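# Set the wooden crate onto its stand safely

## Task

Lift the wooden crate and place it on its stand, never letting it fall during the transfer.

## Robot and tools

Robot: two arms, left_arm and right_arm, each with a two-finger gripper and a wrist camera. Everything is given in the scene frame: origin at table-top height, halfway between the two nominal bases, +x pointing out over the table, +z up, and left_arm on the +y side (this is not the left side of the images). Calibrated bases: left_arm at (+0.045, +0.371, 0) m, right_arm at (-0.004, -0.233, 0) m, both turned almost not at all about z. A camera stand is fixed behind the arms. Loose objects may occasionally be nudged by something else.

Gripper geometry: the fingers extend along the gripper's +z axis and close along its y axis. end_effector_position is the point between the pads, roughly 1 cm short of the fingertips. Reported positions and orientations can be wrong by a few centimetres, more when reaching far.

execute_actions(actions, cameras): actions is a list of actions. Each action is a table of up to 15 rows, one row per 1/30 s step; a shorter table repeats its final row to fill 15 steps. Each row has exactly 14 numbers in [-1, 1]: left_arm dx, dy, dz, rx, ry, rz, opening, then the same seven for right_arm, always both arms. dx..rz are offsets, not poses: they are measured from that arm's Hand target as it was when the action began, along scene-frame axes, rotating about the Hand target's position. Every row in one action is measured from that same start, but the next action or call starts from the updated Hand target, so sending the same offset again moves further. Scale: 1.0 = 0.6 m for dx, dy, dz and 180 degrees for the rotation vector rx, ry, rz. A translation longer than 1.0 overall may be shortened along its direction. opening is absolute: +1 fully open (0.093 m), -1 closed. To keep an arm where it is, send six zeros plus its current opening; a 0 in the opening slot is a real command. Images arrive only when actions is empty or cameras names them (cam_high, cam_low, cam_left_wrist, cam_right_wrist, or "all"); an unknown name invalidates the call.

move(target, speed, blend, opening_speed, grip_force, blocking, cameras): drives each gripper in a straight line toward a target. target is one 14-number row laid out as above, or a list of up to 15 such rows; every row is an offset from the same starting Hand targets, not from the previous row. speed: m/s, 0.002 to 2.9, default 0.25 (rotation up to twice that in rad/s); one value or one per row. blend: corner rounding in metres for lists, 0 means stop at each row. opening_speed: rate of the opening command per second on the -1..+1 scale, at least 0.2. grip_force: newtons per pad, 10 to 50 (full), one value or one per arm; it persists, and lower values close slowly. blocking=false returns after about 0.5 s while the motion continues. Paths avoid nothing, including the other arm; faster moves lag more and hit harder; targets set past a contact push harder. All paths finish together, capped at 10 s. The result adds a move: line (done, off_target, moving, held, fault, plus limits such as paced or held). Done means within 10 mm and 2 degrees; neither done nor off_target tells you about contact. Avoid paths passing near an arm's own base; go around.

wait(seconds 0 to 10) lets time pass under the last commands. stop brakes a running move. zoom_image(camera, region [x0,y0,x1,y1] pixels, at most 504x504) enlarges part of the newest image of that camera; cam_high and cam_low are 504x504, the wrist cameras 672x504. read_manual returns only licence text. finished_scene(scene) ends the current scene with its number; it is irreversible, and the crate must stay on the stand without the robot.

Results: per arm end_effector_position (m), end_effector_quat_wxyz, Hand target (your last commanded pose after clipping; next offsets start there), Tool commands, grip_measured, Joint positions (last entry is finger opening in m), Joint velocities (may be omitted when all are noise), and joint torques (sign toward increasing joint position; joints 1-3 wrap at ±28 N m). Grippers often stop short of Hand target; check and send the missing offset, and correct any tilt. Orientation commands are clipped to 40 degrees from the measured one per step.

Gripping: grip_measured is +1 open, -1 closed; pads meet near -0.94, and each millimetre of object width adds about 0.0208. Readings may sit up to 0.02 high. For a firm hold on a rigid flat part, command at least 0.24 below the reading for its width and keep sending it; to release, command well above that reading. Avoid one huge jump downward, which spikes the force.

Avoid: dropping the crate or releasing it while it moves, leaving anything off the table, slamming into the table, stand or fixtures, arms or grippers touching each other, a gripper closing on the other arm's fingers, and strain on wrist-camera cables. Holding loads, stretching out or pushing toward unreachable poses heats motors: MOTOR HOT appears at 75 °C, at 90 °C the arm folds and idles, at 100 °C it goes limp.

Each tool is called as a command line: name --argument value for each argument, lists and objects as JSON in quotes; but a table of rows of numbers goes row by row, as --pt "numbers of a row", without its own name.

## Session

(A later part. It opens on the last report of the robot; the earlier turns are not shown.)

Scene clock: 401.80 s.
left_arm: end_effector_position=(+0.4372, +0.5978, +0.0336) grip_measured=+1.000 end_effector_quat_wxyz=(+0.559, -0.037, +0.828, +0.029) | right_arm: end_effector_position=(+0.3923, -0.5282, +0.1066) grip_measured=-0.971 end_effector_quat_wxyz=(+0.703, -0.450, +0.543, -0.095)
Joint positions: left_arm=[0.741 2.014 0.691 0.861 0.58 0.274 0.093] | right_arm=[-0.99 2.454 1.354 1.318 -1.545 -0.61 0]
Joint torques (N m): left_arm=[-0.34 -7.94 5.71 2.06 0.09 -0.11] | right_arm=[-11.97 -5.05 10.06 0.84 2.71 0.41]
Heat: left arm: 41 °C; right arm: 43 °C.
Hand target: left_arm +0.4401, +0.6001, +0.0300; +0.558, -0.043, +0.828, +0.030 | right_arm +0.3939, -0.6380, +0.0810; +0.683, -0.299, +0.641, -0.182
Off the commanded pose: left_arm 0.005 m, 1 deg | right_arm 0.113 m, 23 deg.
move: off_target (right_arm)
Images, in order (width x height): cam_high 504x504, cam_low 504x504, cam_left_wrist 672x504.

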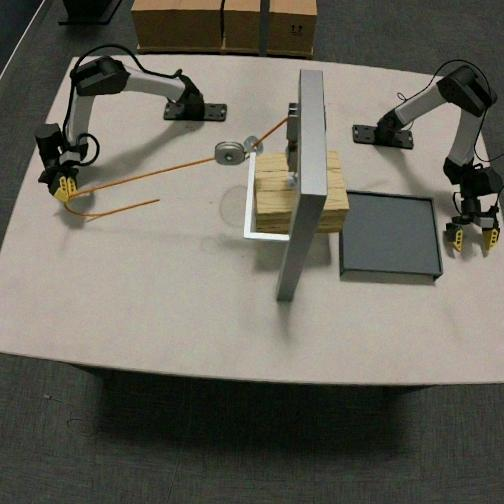

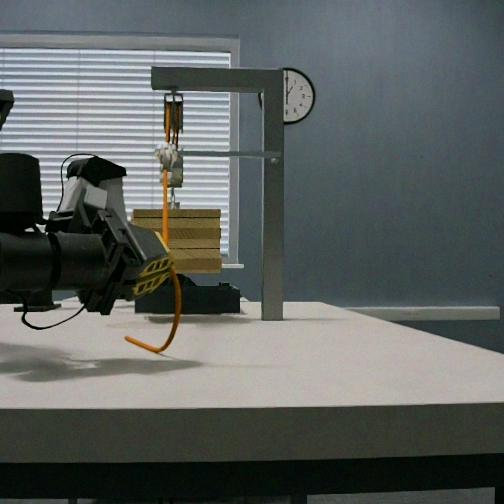

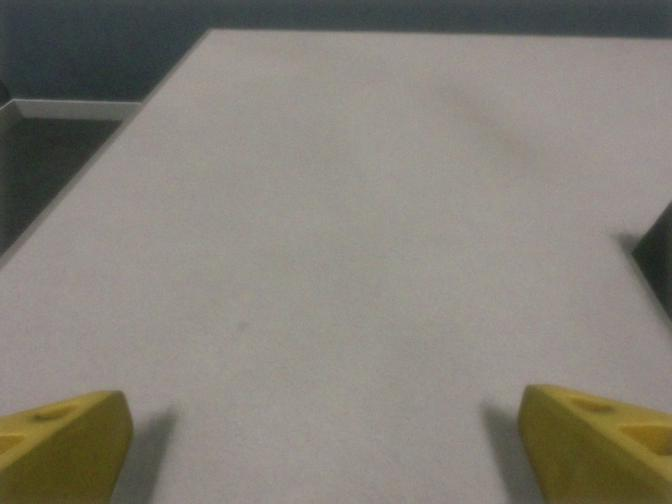

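move --pt "0.0257 -0.025 0 0 0 0 1.0 0 0 0 0 0 0 -1.0" --pt "-0.0083 -0.4417 0 0 0 0 1.0 0 0 0 0 0 0 -1.0" --speed 0.1 --blend '[0.01, 0]' --cameras '["cam_high", "cam_low", "cam_left_wrist"]'

zoom_image --camera "cam_high" --region '[220, 130, 460, 300]'

Scene clock: 422.40 s.
left_arm: end_effector_position=(+0.4372, +0.3467, +0.0298) grip_measured=+1.000 end_effector_quat_wxyz=(+0.564, -0.054, +0.823, +0.048) | right_arm: end_effector_position=(+0.3923, -0.5282, +0.1066) grip_measured=-0.971 end_effector_quat_wxyz=(+0.703, -0.450, +0.543, -0.095)
Joint positions: left_arm=[-0.187 1.913 0.362 1.161 -0.325 -0.112 0.093] | right_arm=[-0.99 2.454 1.354 1.318 -1.545 -0.61 0]
Joint torques (N m): left_arm=[-1.63 -9.74 3.41 1.79 0.18 -0.14] | right_arm=[-12.14 -5.04 10.13 0.78 2.67 0.42]
Heat: left arm: 42 °C; right arm: 44 °C.
Hand target: left_arm +0.4351, +0.3349, +0.0300; +0.558, -0.043, +0.828, +0.030 | right_arm +0.3939, -0.6380, +0.0810; +0.683, -0.299, +0.641, -0.182
Off the commanded pose: left_arm 0.012 m, 3 deg | right_arm 0.113 m, 23 deg.
move: off_target (left_arm, right_arm)
Images, in order (width x height): cam_high 504x504, cam_low 504x504, cam_left_wrist 672x504.

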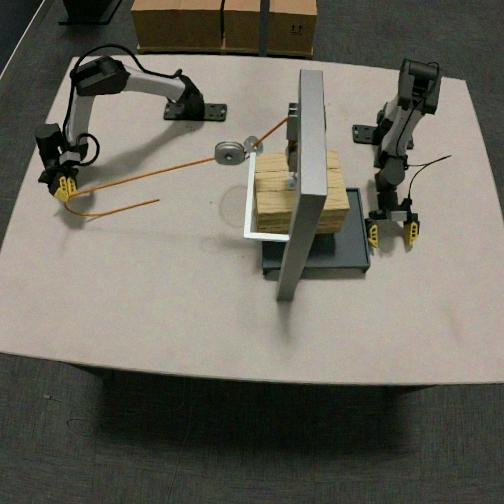

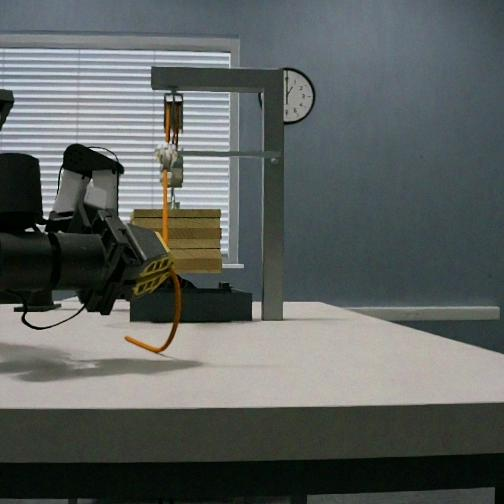

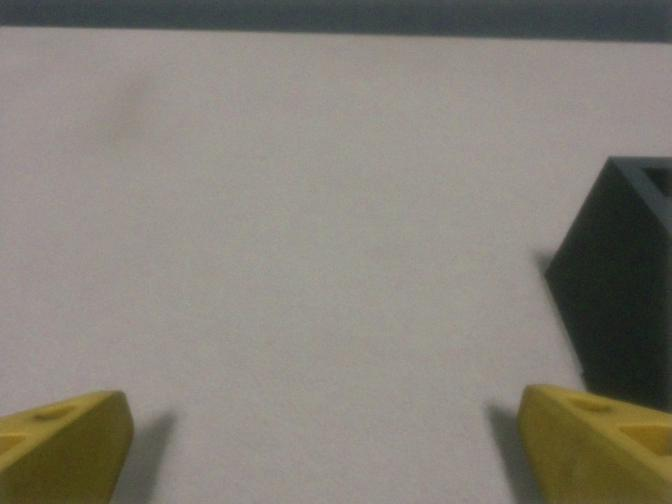

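Scaled by 2.100.

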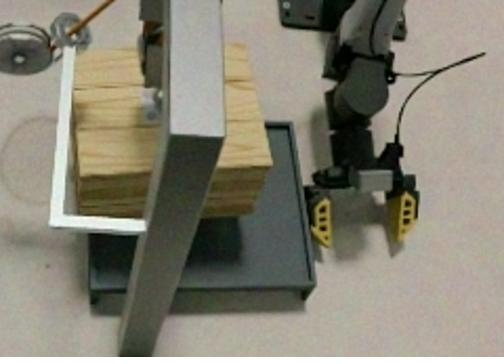

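move --target '[-0.05, -0.045, 0, 0, 0, 0, 1.0, 0, 0, 0, 0, 0, 0, -1.0]' --speed 0.08 --cameras '["cam_high", "cam_low"]'

zoom_image --camera "cam_high" --region '[220, 130, 460, 300]'

zoom_image --camera "cam_low" --region '[80, 190, 300, 340]'

Scene clock: 452.97 s.
left_arm: end_effector_position=(+0.4092, +0.3197, +0.0292) grip_measured=+1.000 end_effector_quat_wxyz=(+0.561, -0.058, +0.824, +0.050) | right_arm: end_effector_position=(+0.3923, -0.5282, +0.1066) grip_measured=-0.971 end_effector_quat_wxyz=(+0.703, -0.450, +0.543, -0.095)
Joint positions: left_arm=[-0.336 1.865 0.29 1.153 -0.47 -0.182 0.093] | right_arm=[-0.99 2.454 1.354 1.318 -1.545 -0.61 0]
Joint torques (N m): left_arm=[-1.66 -9.25 2.48 1.88 0.23 -0.07] | right_arm=[-12.18 -5.04 9.94 0.81 2.63 0.33]
Heat: left arm: 41 °C; right arm: 45 °C.
Hand target: left_arm +0.4051, +0.3080, +0.0300; +0.558, -0.043, +0.828, +0.030 | right_arm +0.3939, -0.6380, +0.0810; +0.683, -0.299, +0.641, -0.182
Off the commanded pose: left_arm 0.013 m, 3 deg | right_arm 0.113 m, 23 deg.
move: off_target (left_arm, right_arm)
Images, in order (width x height): cam_high 504x504, cam_low 504x504.

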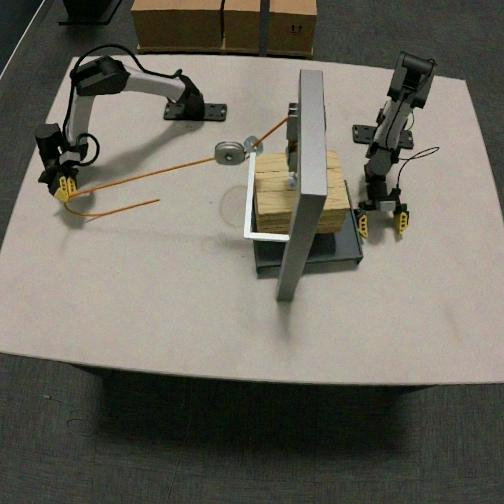

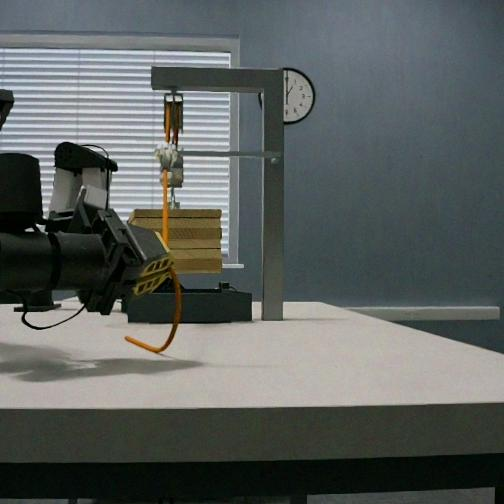

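Scaled by 2.100.

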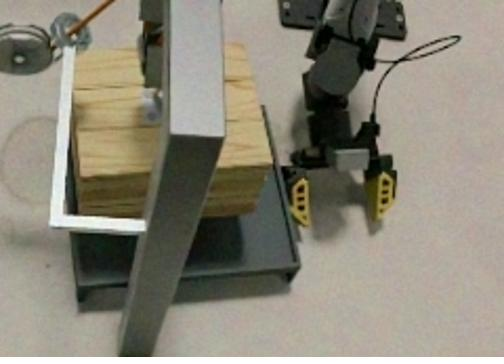

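Scaled by 2.291.

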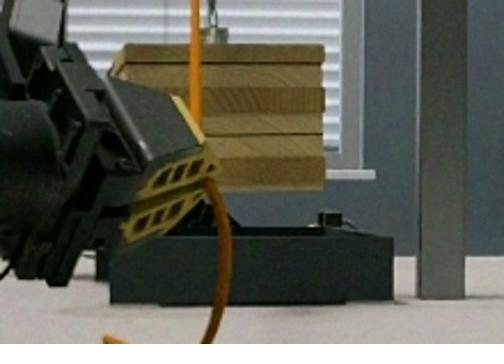

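move --target '[-0.0583, -0.06, 0, 0, 0, -0.0139, 1.0, 0, 0, 0, 0, 0, 0, -1.0]' --speed 0.08 --cameras '["cam_high", "cam_low"]'

zoom_image --camera "cam_high" --region '[220, 130, 420, 300]'

zoom_image --camera "cam_low" --region '[80, 190, 300, 340]'

Scene clock: 461.13 s.
left_arm: end_effector_position=(+0.3736, +0.2851, +0.0289) grip_measured=+1.000 end_effector_quat_wxyz=(+0.562, -0.043, +0.825, +0.043) | right_arm: end_effector_position=(+0.3923, -0.5282, +0.1066) grip_measured=-0.971 end_effector_quat_wxyz=(+0.703, -0.450, +0.543, -0.095)
Joint positions: left_arm=[-0.536 1.81 0.217 1.125 -0.622 -0.262 0.093] | right_arm=[-0.99 2.454 1.354 1.318 -1.545 -0.61 0]
Joint torques (N m): left_arm=[-1.72 -8.36 2.65 1.83 0.28 -0.04] | right_arm=[-12.01 -5.12 10.07 0.83 2.63 0.38]
Heat: left arm: 41 °C; right arm: 45 °C.
Hand target: left_arm +0.3700, +0.2719, +0.0299; +0.559, -0.025, +0.829, +0.017 | right_arm +0.3939, -0.6380, +0.0810; +0.683, -0.299, +0.641, -0.182
Off the commanded pose: left_arm 0.014 m, 4 deg | right_arm 0.113 m, 23 deg.
move: off_target (left_arm, right_arm)
Images, in order (width x height): cam_high 504x504, cam_low 504x504.

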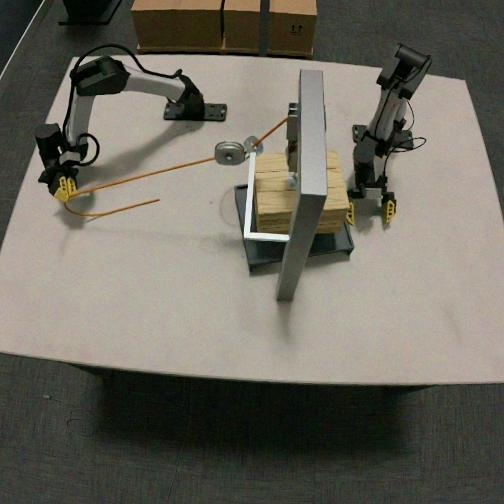

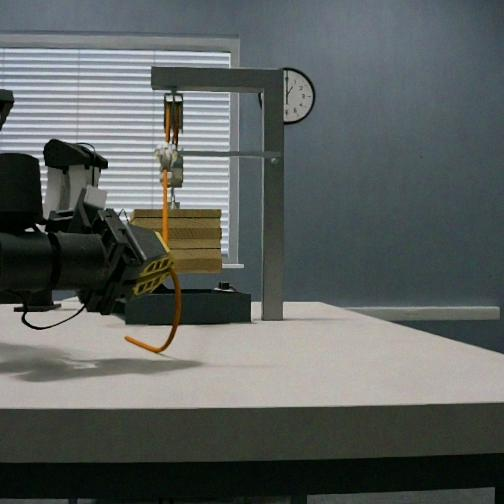

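Scaled by 2.520.

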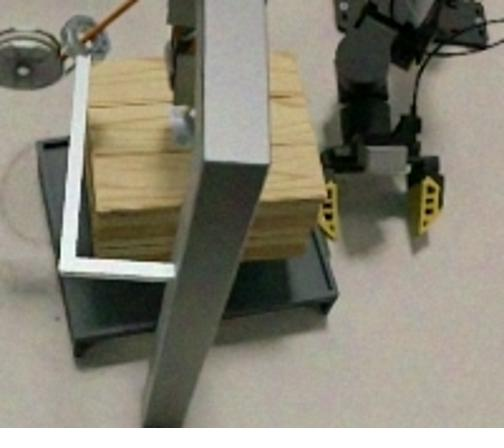

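Scaled by 2.291.

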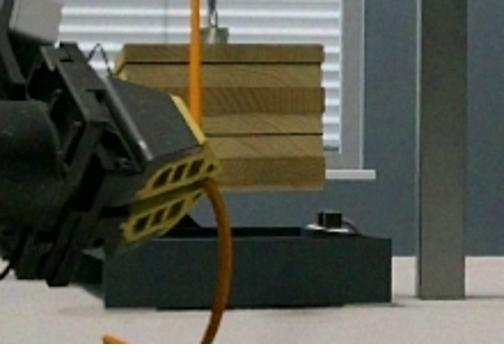

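move --pt "0 0.105 0 0 0 0 1.0 0 0 0 0 0 0 -1.0" --pt "0.2333 0.12 0 0 0 0.011 1.0 0 0 0 0 0 0 -1.0" --pt "0.2333 0.0718 0 0 0 0.011 1.0 0 0 0 0 0 0 -1.0" --speed '[0.12, 0.15, 0.08]' --blend '[0.015, 0.015, 0]' --cameras '["cam_high", "cam_low"]'

zoom_image --camera "cam_high" --region '[220, 130, 420, 300]'

Scene clock: 482.00 s.
left_arm: end_effector_position=(+0.5065, +0.3151, +0.0361) grip_measured=+1.000 end_effector_quat_wxyz=(+0.565, -0.033, +0.824, +0.025) | right_arm: end_effector_position=(+0.3923, -0.5282, +0.1066) grip_measured=-0.971 end_effector_quat_wxyz=(+0.703, -0.450, +0.543, -0.095)
Joint positions: left_arm=[-0.21 2.018 0.66 0.972 -0.285 -0.11 0.093] | right_arm=[-0.99 2.454 1.354 1.318 -1.545 -0.61 0]
Joint torques (N m): left_arm=[-0.18 -7.68 6.48 1.97 -0.16 -0.13] | right_arm=[-12.1 -5.2 9.98 0.81 2.61 0.35]
Heat: left arm: 42 °C; right arm: 45 °C.
Hand target: left_arm +0.5101, +0.3150, +0.0300; +0.558, -0.039, +0.828, +0.027 | right_arm +0.3939, -0.6380, +0.0810; +0.683, -0.299, +0.641, -0.182
Off the commanded pose: left_arm 0.007 m, 1 deg | right_arm 0.113 m, 23 deg.
move: off_target (right_arm); blend cut to 0.0145 m at target 2
Images, in order (width x height): cam_high 504x504, cam_low 504x504.

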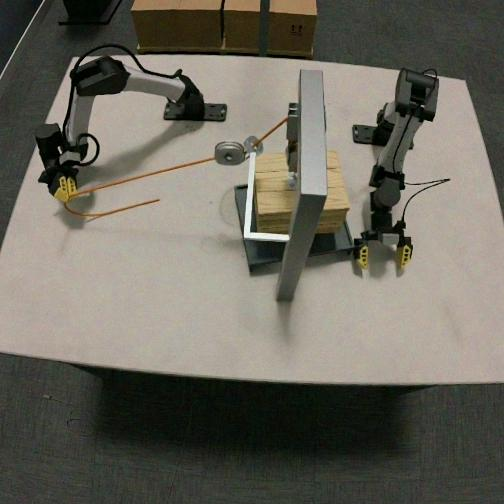

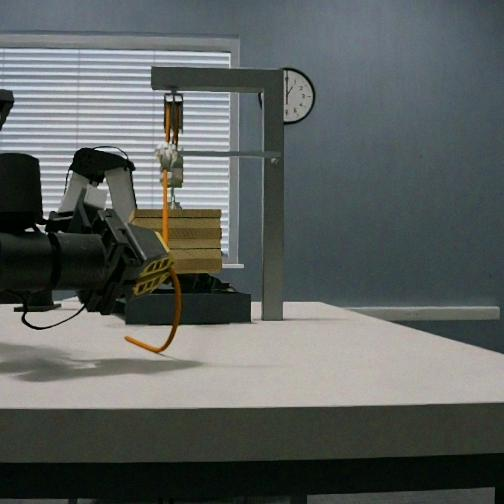

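Scaled by 2.520.

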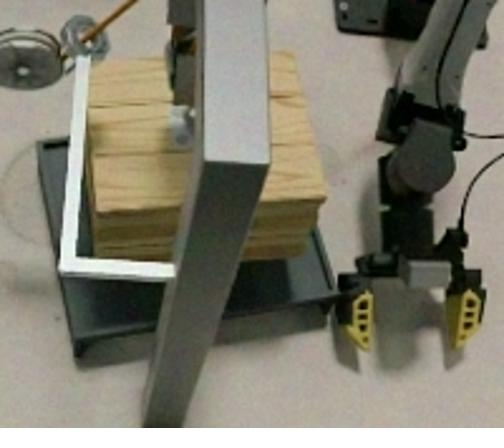

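move --target '[0, -0.0533, 0, 0, 0, 0, 1.0, 0, 0, 0, 0, 0, 0, -1.0]' --speed 0.08 --cameras '["cam_high", "cam_low"]'

zoom_image --camera "cam_high" --region '[220, 130, 420, 300]'

zoom_image --camera "cam_low" --region '[80, 190, 300, 340]'

Scene clock: 488.03 s.
left_arm: end_effector_position=(+0.5065, +0.3015, +0.0367) grip_measured=+1.000 end_effector_quat_wxyz=(+0.565, -0.056, +0.822, +0.048) | right_arm: end_effector_position=(+0.3923, -0.5282, +0.1066) grip_measured=-0.971 end_effector_quat_wxyz=(+0.703, -0.450, +0.543, -0.095)
Joint positions: left_arm=[-0.284 2.029 0.693 0.934 -0.416 -0.154 0.093] | right_arm=[-0.99 2.454 1.354 1.318 -1.545 -0.61 0]
Joint torques (N m): left_arm=[-1.98 -7.8 6.74 1.91 0.24 -0.1] | right_arm=[-12.34 -5.23 10.15 0.83 2.64 0.35]
Heat: left arm: 43 °C; right arm: 45 °C.
Hand target: left_arm +0.5101, +0.2830, +0.0300; +0.558, -0.039, +0.828, +0.027 | right_arm +0.3939, -0.6380, +0.0810; +0.683, -0.299, +0.641, -0.182
Off the commanded pose: left_arm 0.020 m, 3 deg | right_arm 0.113 m, 23 deg.
move: off_target (left_arm, right_arm)
Images, in order (width x height): cam_high 504x504, cam_low 504x504.

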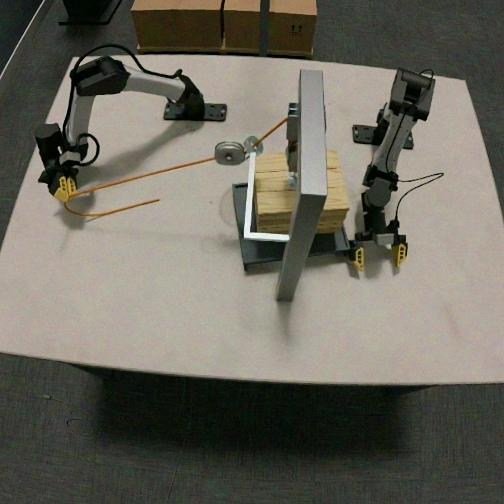

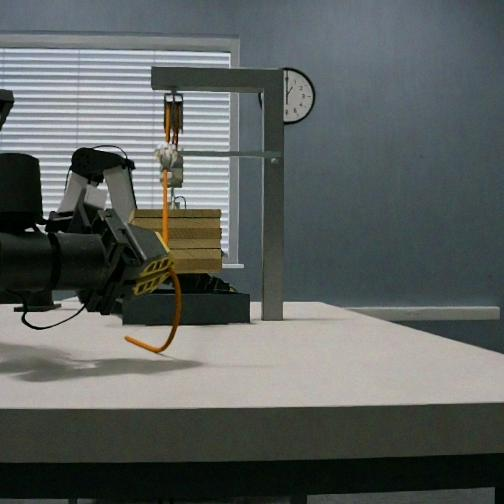

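Scaled by 2.520.

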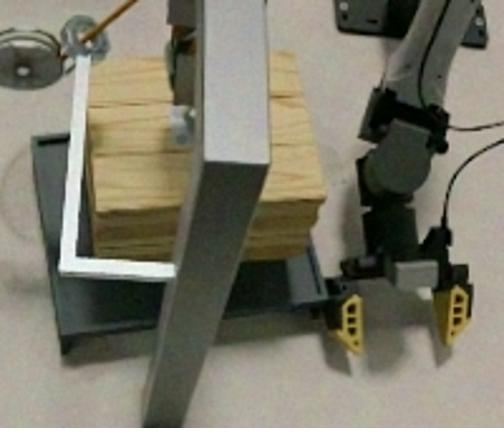

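Scaled by 2.291.

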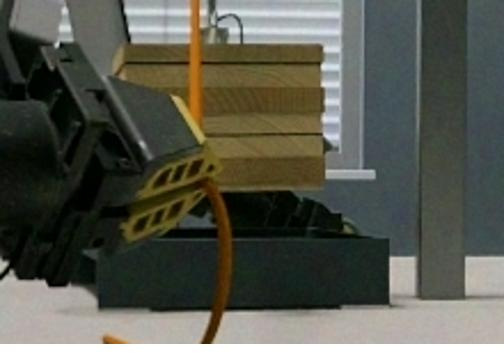

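move --pt "0 0.1117 0.0167 0 0 0 1.0 0 0 0 0 0 0 -1.0" --pt "-0.3502 0.145 0.2833 -0.0158 -0.0376 -0.3081 1.0 0.0102 0.13 -0.01 0 0 0 -1.0" --speed '[0.12, 0.2]' --blend '[0.02, 0]' --cameras '["all"]'

zoom_image --camera "cam_high" --region '[220, 130, 420, 300]'

zoom_image --camera "cam_low" --region '[80, 190, 300, 340]'

Scene clock: 522.10 s.
left_arm: end_effector_position=(+0.2968, +0.3658, +0.1971) grip_measured=+1.000 end_effector_quat_wxyz=(+0.553, +0.328, +0.718, -0.266) | right_arm: end_effector_position=(+0.3957, -0.5103, +0.0733) grip_measured=-0.971 end_effector_quat_wxyz=(+0.703, -0.376, +0.595, -0.103)
Joint positions: left_arm=[0.695 1.265 0.814 -1.076 1.321 1.506 0.093] | right_arm=[-0.955 2.437 1.166 1.32 -1.372 -0.661 0]
Joint torques (N m): left_arm=[0.28 -2.82 8.54 0.28 0.61 0.17] | right_arm=[-4.16 -11.58 4.44 1.32 2.03 -0.1]
Heat: left arm: 41 °C; right arm: 45 °C.
Hand target: left_arm +0.3000, +0.3700, +0.2000; +0.552, +0.336, +0.719, -0.258 | right_arm +0.3999, -0.5601, +0.0750; +0.683, -0.299, +0.641, -0.182
Off the commanded pose: left_arm 0.006 m, 1 deg | right_arm 0.050 m, 14 deg.
move: off_target (right_arm)

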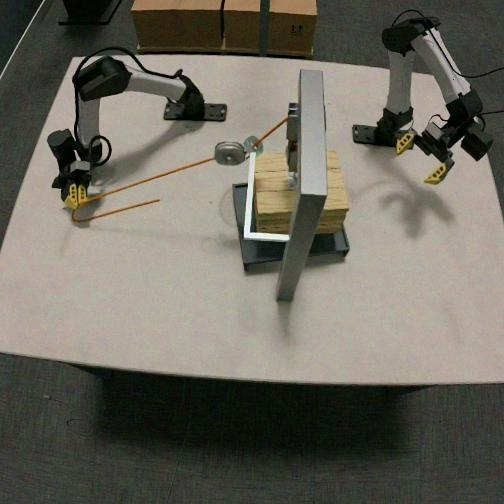

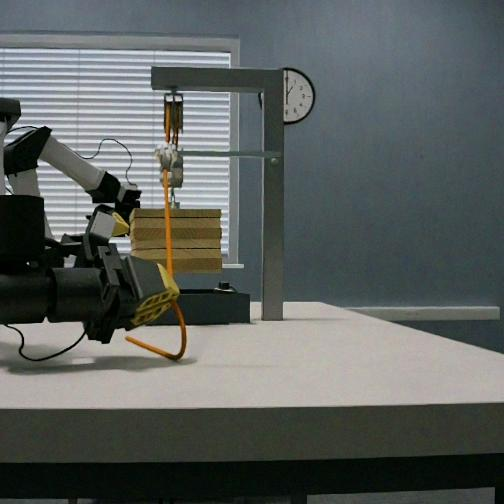

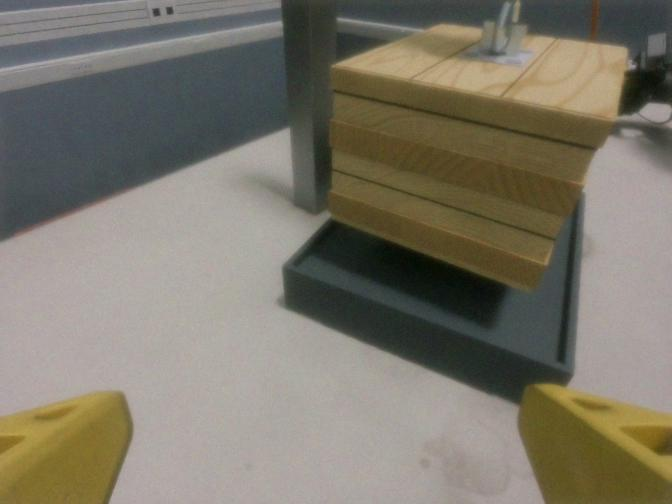

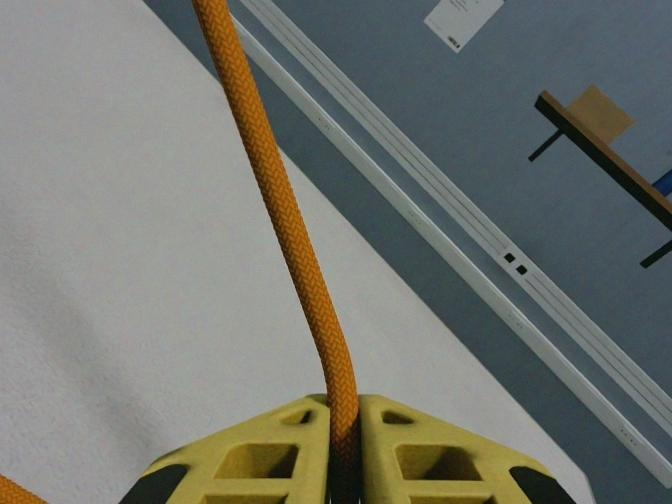

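Scaled by 2.520.

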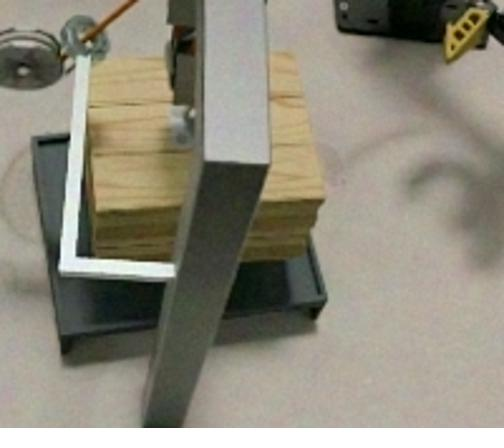

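Scaled by 2.291.

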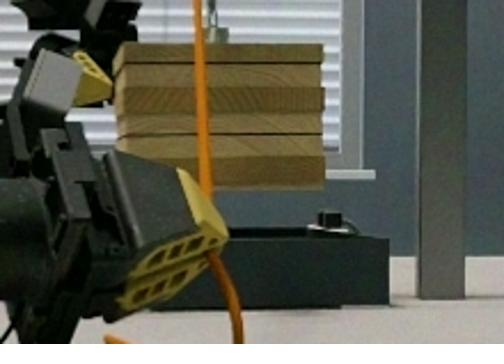

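zoom_image --camera "cam_left_wrist" --region '[260, 150, 640, 420]'

Scaled by 1.326.

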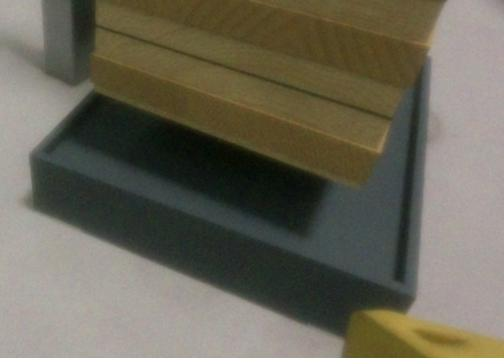

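move --target '[0, 0, 0, 0, 0, 0, 1.0, -0.0167, 0.18, 0.0417, 0, 0, 0, -1.0]' --speed 0.08 --cameras '["cam_high", "cam_low", "cam_left_wrist"]'

zoom_image --camera "cam_left_wrist" --region '[260, 150, 640, 420]'

Scene clock: 542.83 s.
left_arm: end_effector_position=(+0.2968, +0.3658, +0.1971) grip_measured=+1.000 end_effector_quat_wxyz=(+0.553, +0.328, +0.718, -0.266) | right_arm: end_effector_position=(+0.3857, -0.4184, +0.0908) grip_measured=-0.971 end_effector_quat_wxyz=(+0.690, -0.338, +0.634, -0.092)
Joint positions: left_arm=[0.695 1.265 0.814 -1.077 1.321 1.506 0.093] | right_arm=[-0.814 2.151 0.743 1.327 -1.168 -0.698 0]
Joint torques (N m): left_arm=[0.29 -3.03 8.4 0.31 0.61 0.13] | right_arm=[-2.35 -9.13 3.48 2.52 1.54 -0.11]
Heat: left arm: 42 °C; right arm: 43 °C.
Hand target: left_arm +0.2999, +0.3699, +0.2000; +0.552, +0.335, +0.719, -0.257 | right_arm +0.3900, -0.4521, +0.1000; +0.683, -0.299, +0.641, -0.182
Off the commanded pose: left_arm 0.006 m, 1 deg | right_arm 0.035 m, 11 deg.
move: off_target (right_arm)
Images, in order (width x height): cam_high 504x504, cam_low 504x504, cam_left_wrist 672x504.

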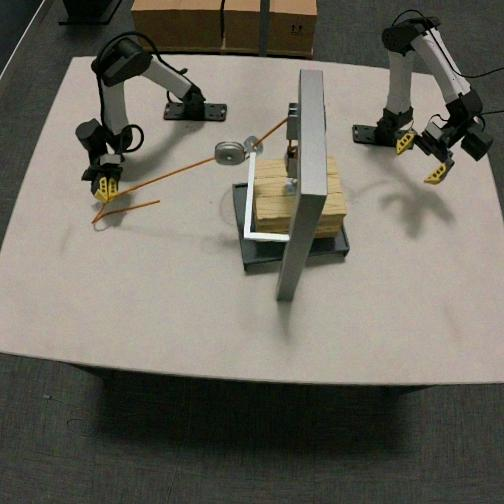

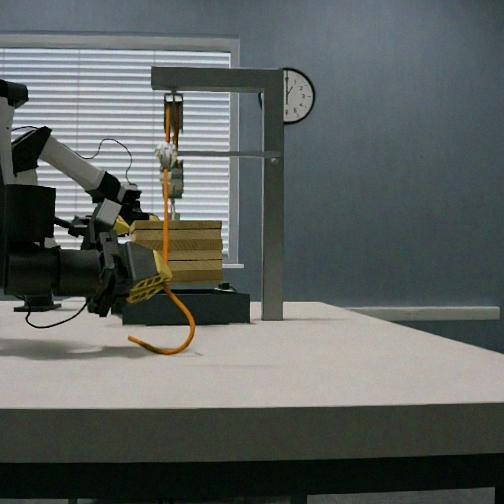

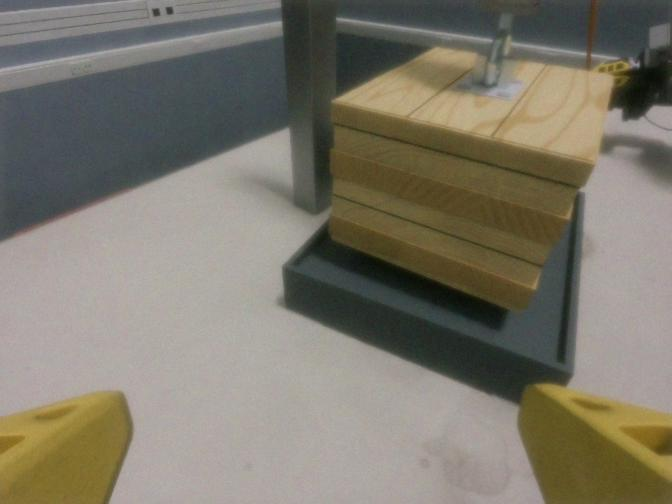

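Scaled by 1.326.

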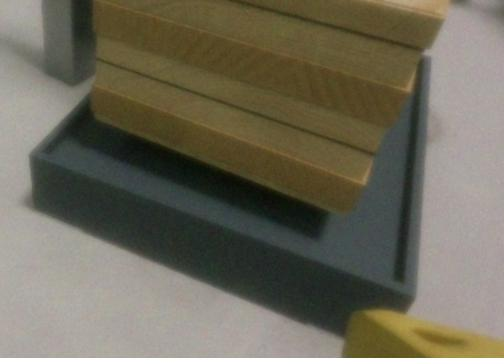

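move --target '[0, 0, 0, 0, 0, 0, 1.0, -0.04, 0.17, 0.05, 0, 0, 0, -1.0]' --speed 0.07 --cameras '["cam_high", "cam_low", "cam_left_wrist"]'

zoom_image --camera "cam_left_wrist" --region '[260, 150, 640, 420]'

Scene clock: 553.33 s.
left_arm: end_effector_position=(+0.2968, +0.3658, +0.1971) grip_measured=+1.000 end_effector_quat_wxyz=(+0.553, +0.328, +0.718, -0.266) | right_arm: end_effector_position=(+0.3630, -0.3233, +0.1192) grip_measured=-0.971 end_effector_quat_wxyz=(+0.679, -0.335, +0.645, -0.102)
Joint positions: left_arm=[0.695 1.265 0.814 -1.077 1.321 1.506 0.093] | right_arm=[-0.611 1.82 0.395 1.331 -0.937 -0.704 0]
Joint torques (N m): left_arm=[0.27 -3.03 8.38 0.3 0.61 0.13] | right_arm=[-1.88 -5.49 3.08 3.07 1.29 -0.02]
Heat: left arm: 42 °C; right arm: 43 °C.
Hand target: left_arm +0.2999, +0.3699, +0.2000; +0.552, +0.335, +0.719, -0.257 | right_arm +0.3659, -0.3501, +0.1301; +0.683, -0.299, +0.641, -0.182
Off the commanded pose: left_arm 0.006 m, 1 deg | right_arm 0.029 m, 10 deg.
move: off_target (right_arm)
Images, in order (width x height): cam_high 504x504, cam_low 504x504, cam_left_wrist 672x504.

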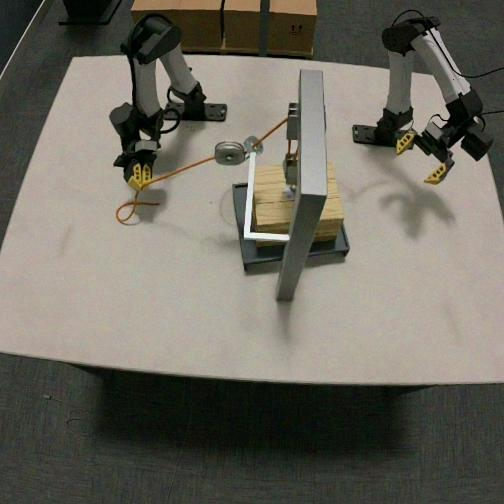

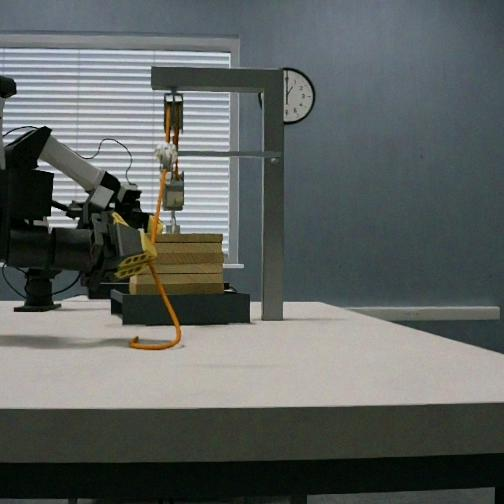

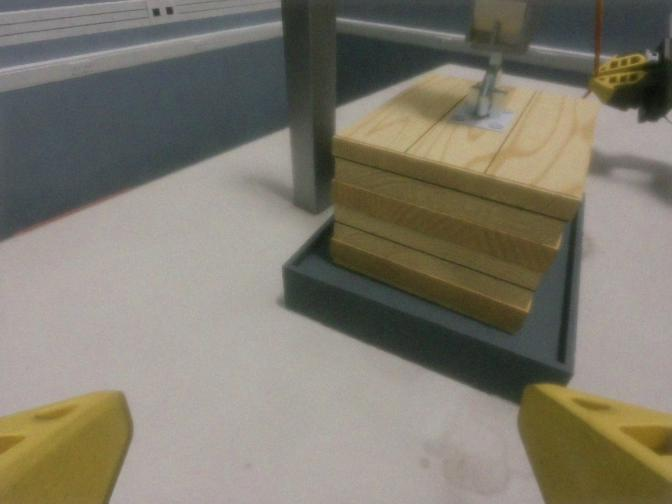

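Scaled by 1.326.

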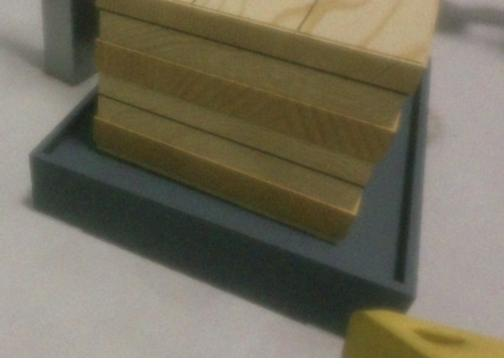

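move --target '[0, 0, 0, 0, 0, 0, 1.0, -0.0183, 0.1917, 0.05, 0, 0, 0, -1.0]' --speed 0.08 --cameras '["all"]'

zoom_image --camera "cam_left_wrist" --region '[260, 0, 672, 420]'

zoom_image --camera "cam_low" --region '[80, 140, 300, 340]'

Scene clock: 560.70 s.
left_arm: end_effector_position=(+0.2968, +0.3658, +0.1971) grip_measured=+1.000 end_effector_quat_wxyz=(+0.553, +0.328, +0.718, -0.266) | right_arm: end_effector_position=(+0.3583, -0.2382, +0.1586) grip_measured=-0.971 end_effector_quat_wxyz=(+0.681, -0.299, +0.642, -0.186)
Joint positions: left_arm=[0.695 1.265 0.814 -1.077 1.321 1.506 0.093] | right_arm=[-0.173 1.484 0.206 1.274 -0.341 -0.704 0]
Joint torques (N m): left_arm=[0.29 -3.04 8.39 0.31 0.61 0.13] | right_arm=[0.72 -5.15 4.37 2.23 0.09 0.08]
Heat: left arm: 43 °C; right arm: 42 °C.
Hand target: left_arm +0.2999, +0.3699, +0.2000; +0.552, +0.335, +0.719, -0.257 | right_arm +0.3550, -0.2350, +0.1601; +0.683, -0.299, +0.641, -0.182
Off the commanded pose: left_arm 0.006 m, 1 deg | right_arm 0.005 m, 0 deg.
move: done

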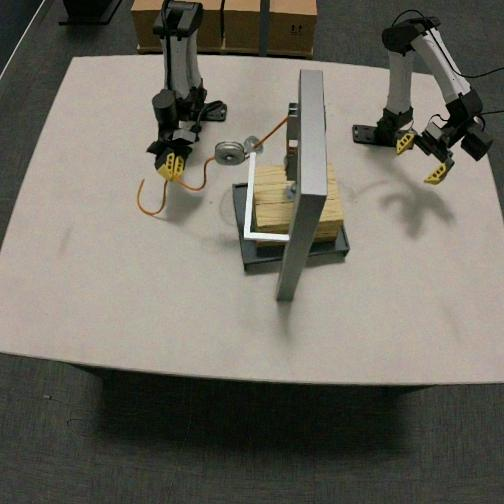

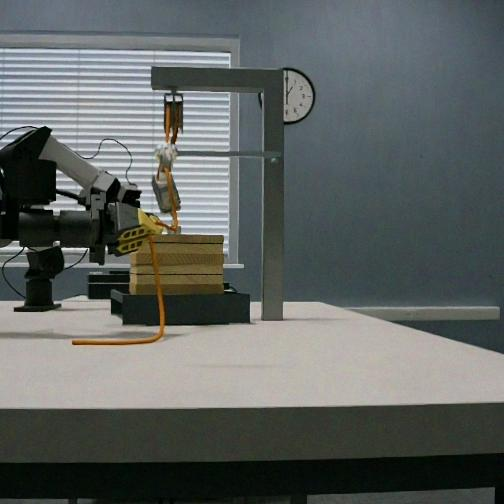

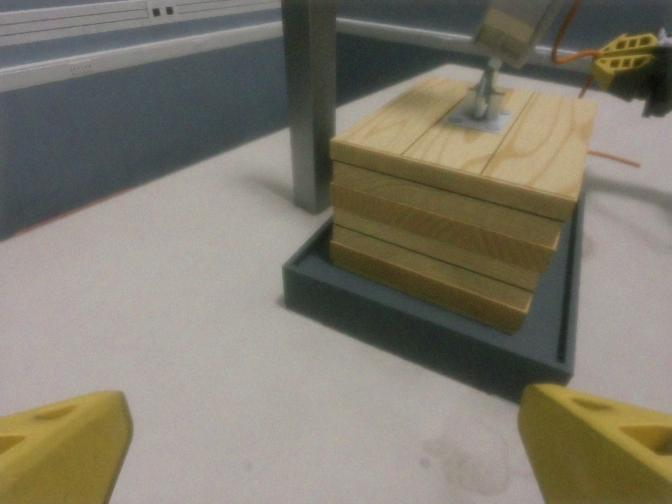

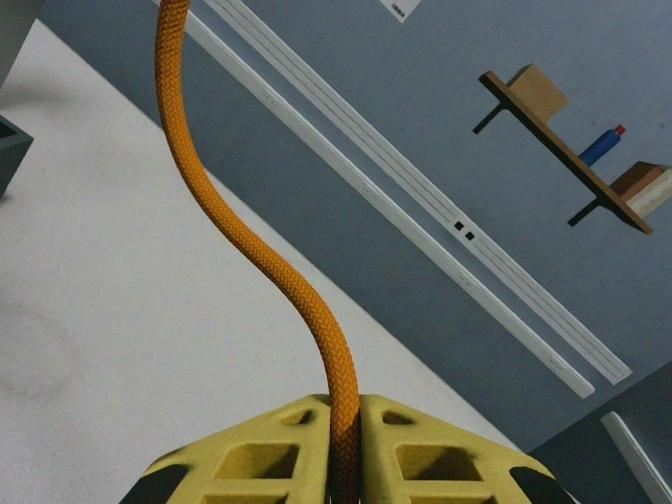

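Scaled by 1.200.

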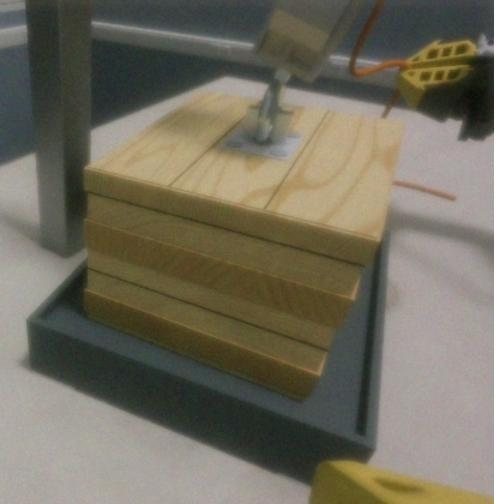

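Scaled by 2.291.

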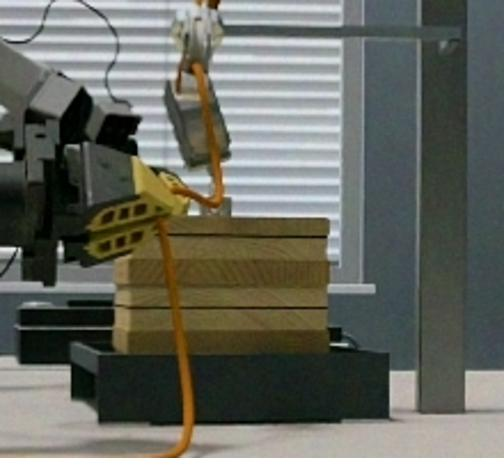

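move --pt "0 0 0 0 0 0 1.0 0 0 0 0 0 0 0.6" --pt "0 0 0 0 0 0 1.0 -0.08 -0.08 0.0 0 0 0 0.6" --speed 0.12 --opening_speed 2.0 --cameras '["cam_high", "cam_low", "cam_left_wrist"]'

zoom_image --camera "cam_left_wrist" --region '[260, 0, 672, 420]'

Scene clock: 567.70 s.
left_arm: end_effector_position=(+0.2968, +0.3658, +0.1971) grip_measured=+1.000 end_effector_quat_wxyz=(+0.553, +0.328, +0.718, -0.266) | right_arm: end_effector_position=(+0.3102, -0.2850, +0.1615) grip_measured=+0.597 end_effector_quat_wxyz=(+0.683, -0.297, +0.639, -0.191)
Joint positions: left_arm=[0.695 1.265 0.814 -1.077 1.321 1.506 0.093] | right_arm=[-0.495 1.314 0.098 1.224 -0.657 -0.704 0.074]
Joint torques (N m): left_arm=[0.28 -3.03 8.39 0.31 0.61 0.12] | right_arm=[-0.57 -3.58 5.09 2.02 -0.11 0.02]
Heat: left arm: 43 °C; right arm: 41 °C.
Hand target: left_arm +0.2999, +0.3699, +0.2000; +0.552, +0.335, +0.719, -0.257 | right_arm +0.3070, -0.2830, +0.1600; +0.683, -0.299, +0.641, -0.182
Off the commanded pose: left_arm 0.006 m, 1 deg | right_arm 0.004 m, 1 deg.
move: done
Images, in order (width x height): cam_high 504x504, cam_low 504x504, cam_left_wrist 672x504.

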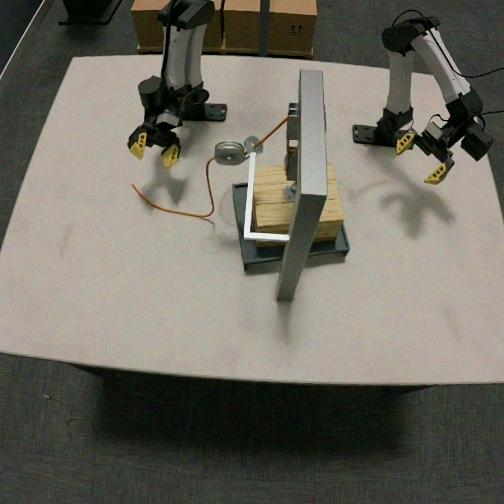

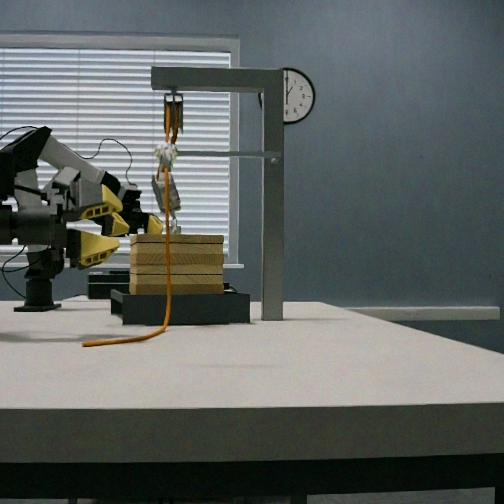

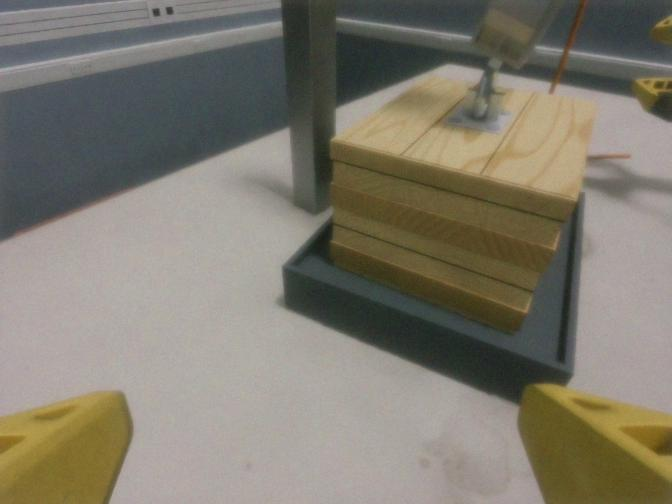

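Scaled by 1.200.

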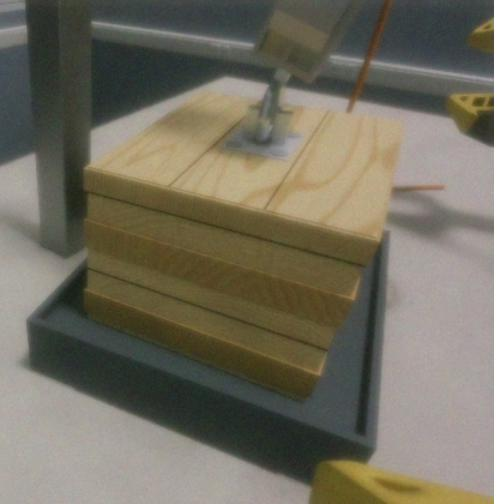

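Crate rests flat inside the tray, rope slack, grippers clear.

finished_scene --scene 1

The scene is finished: the task was done.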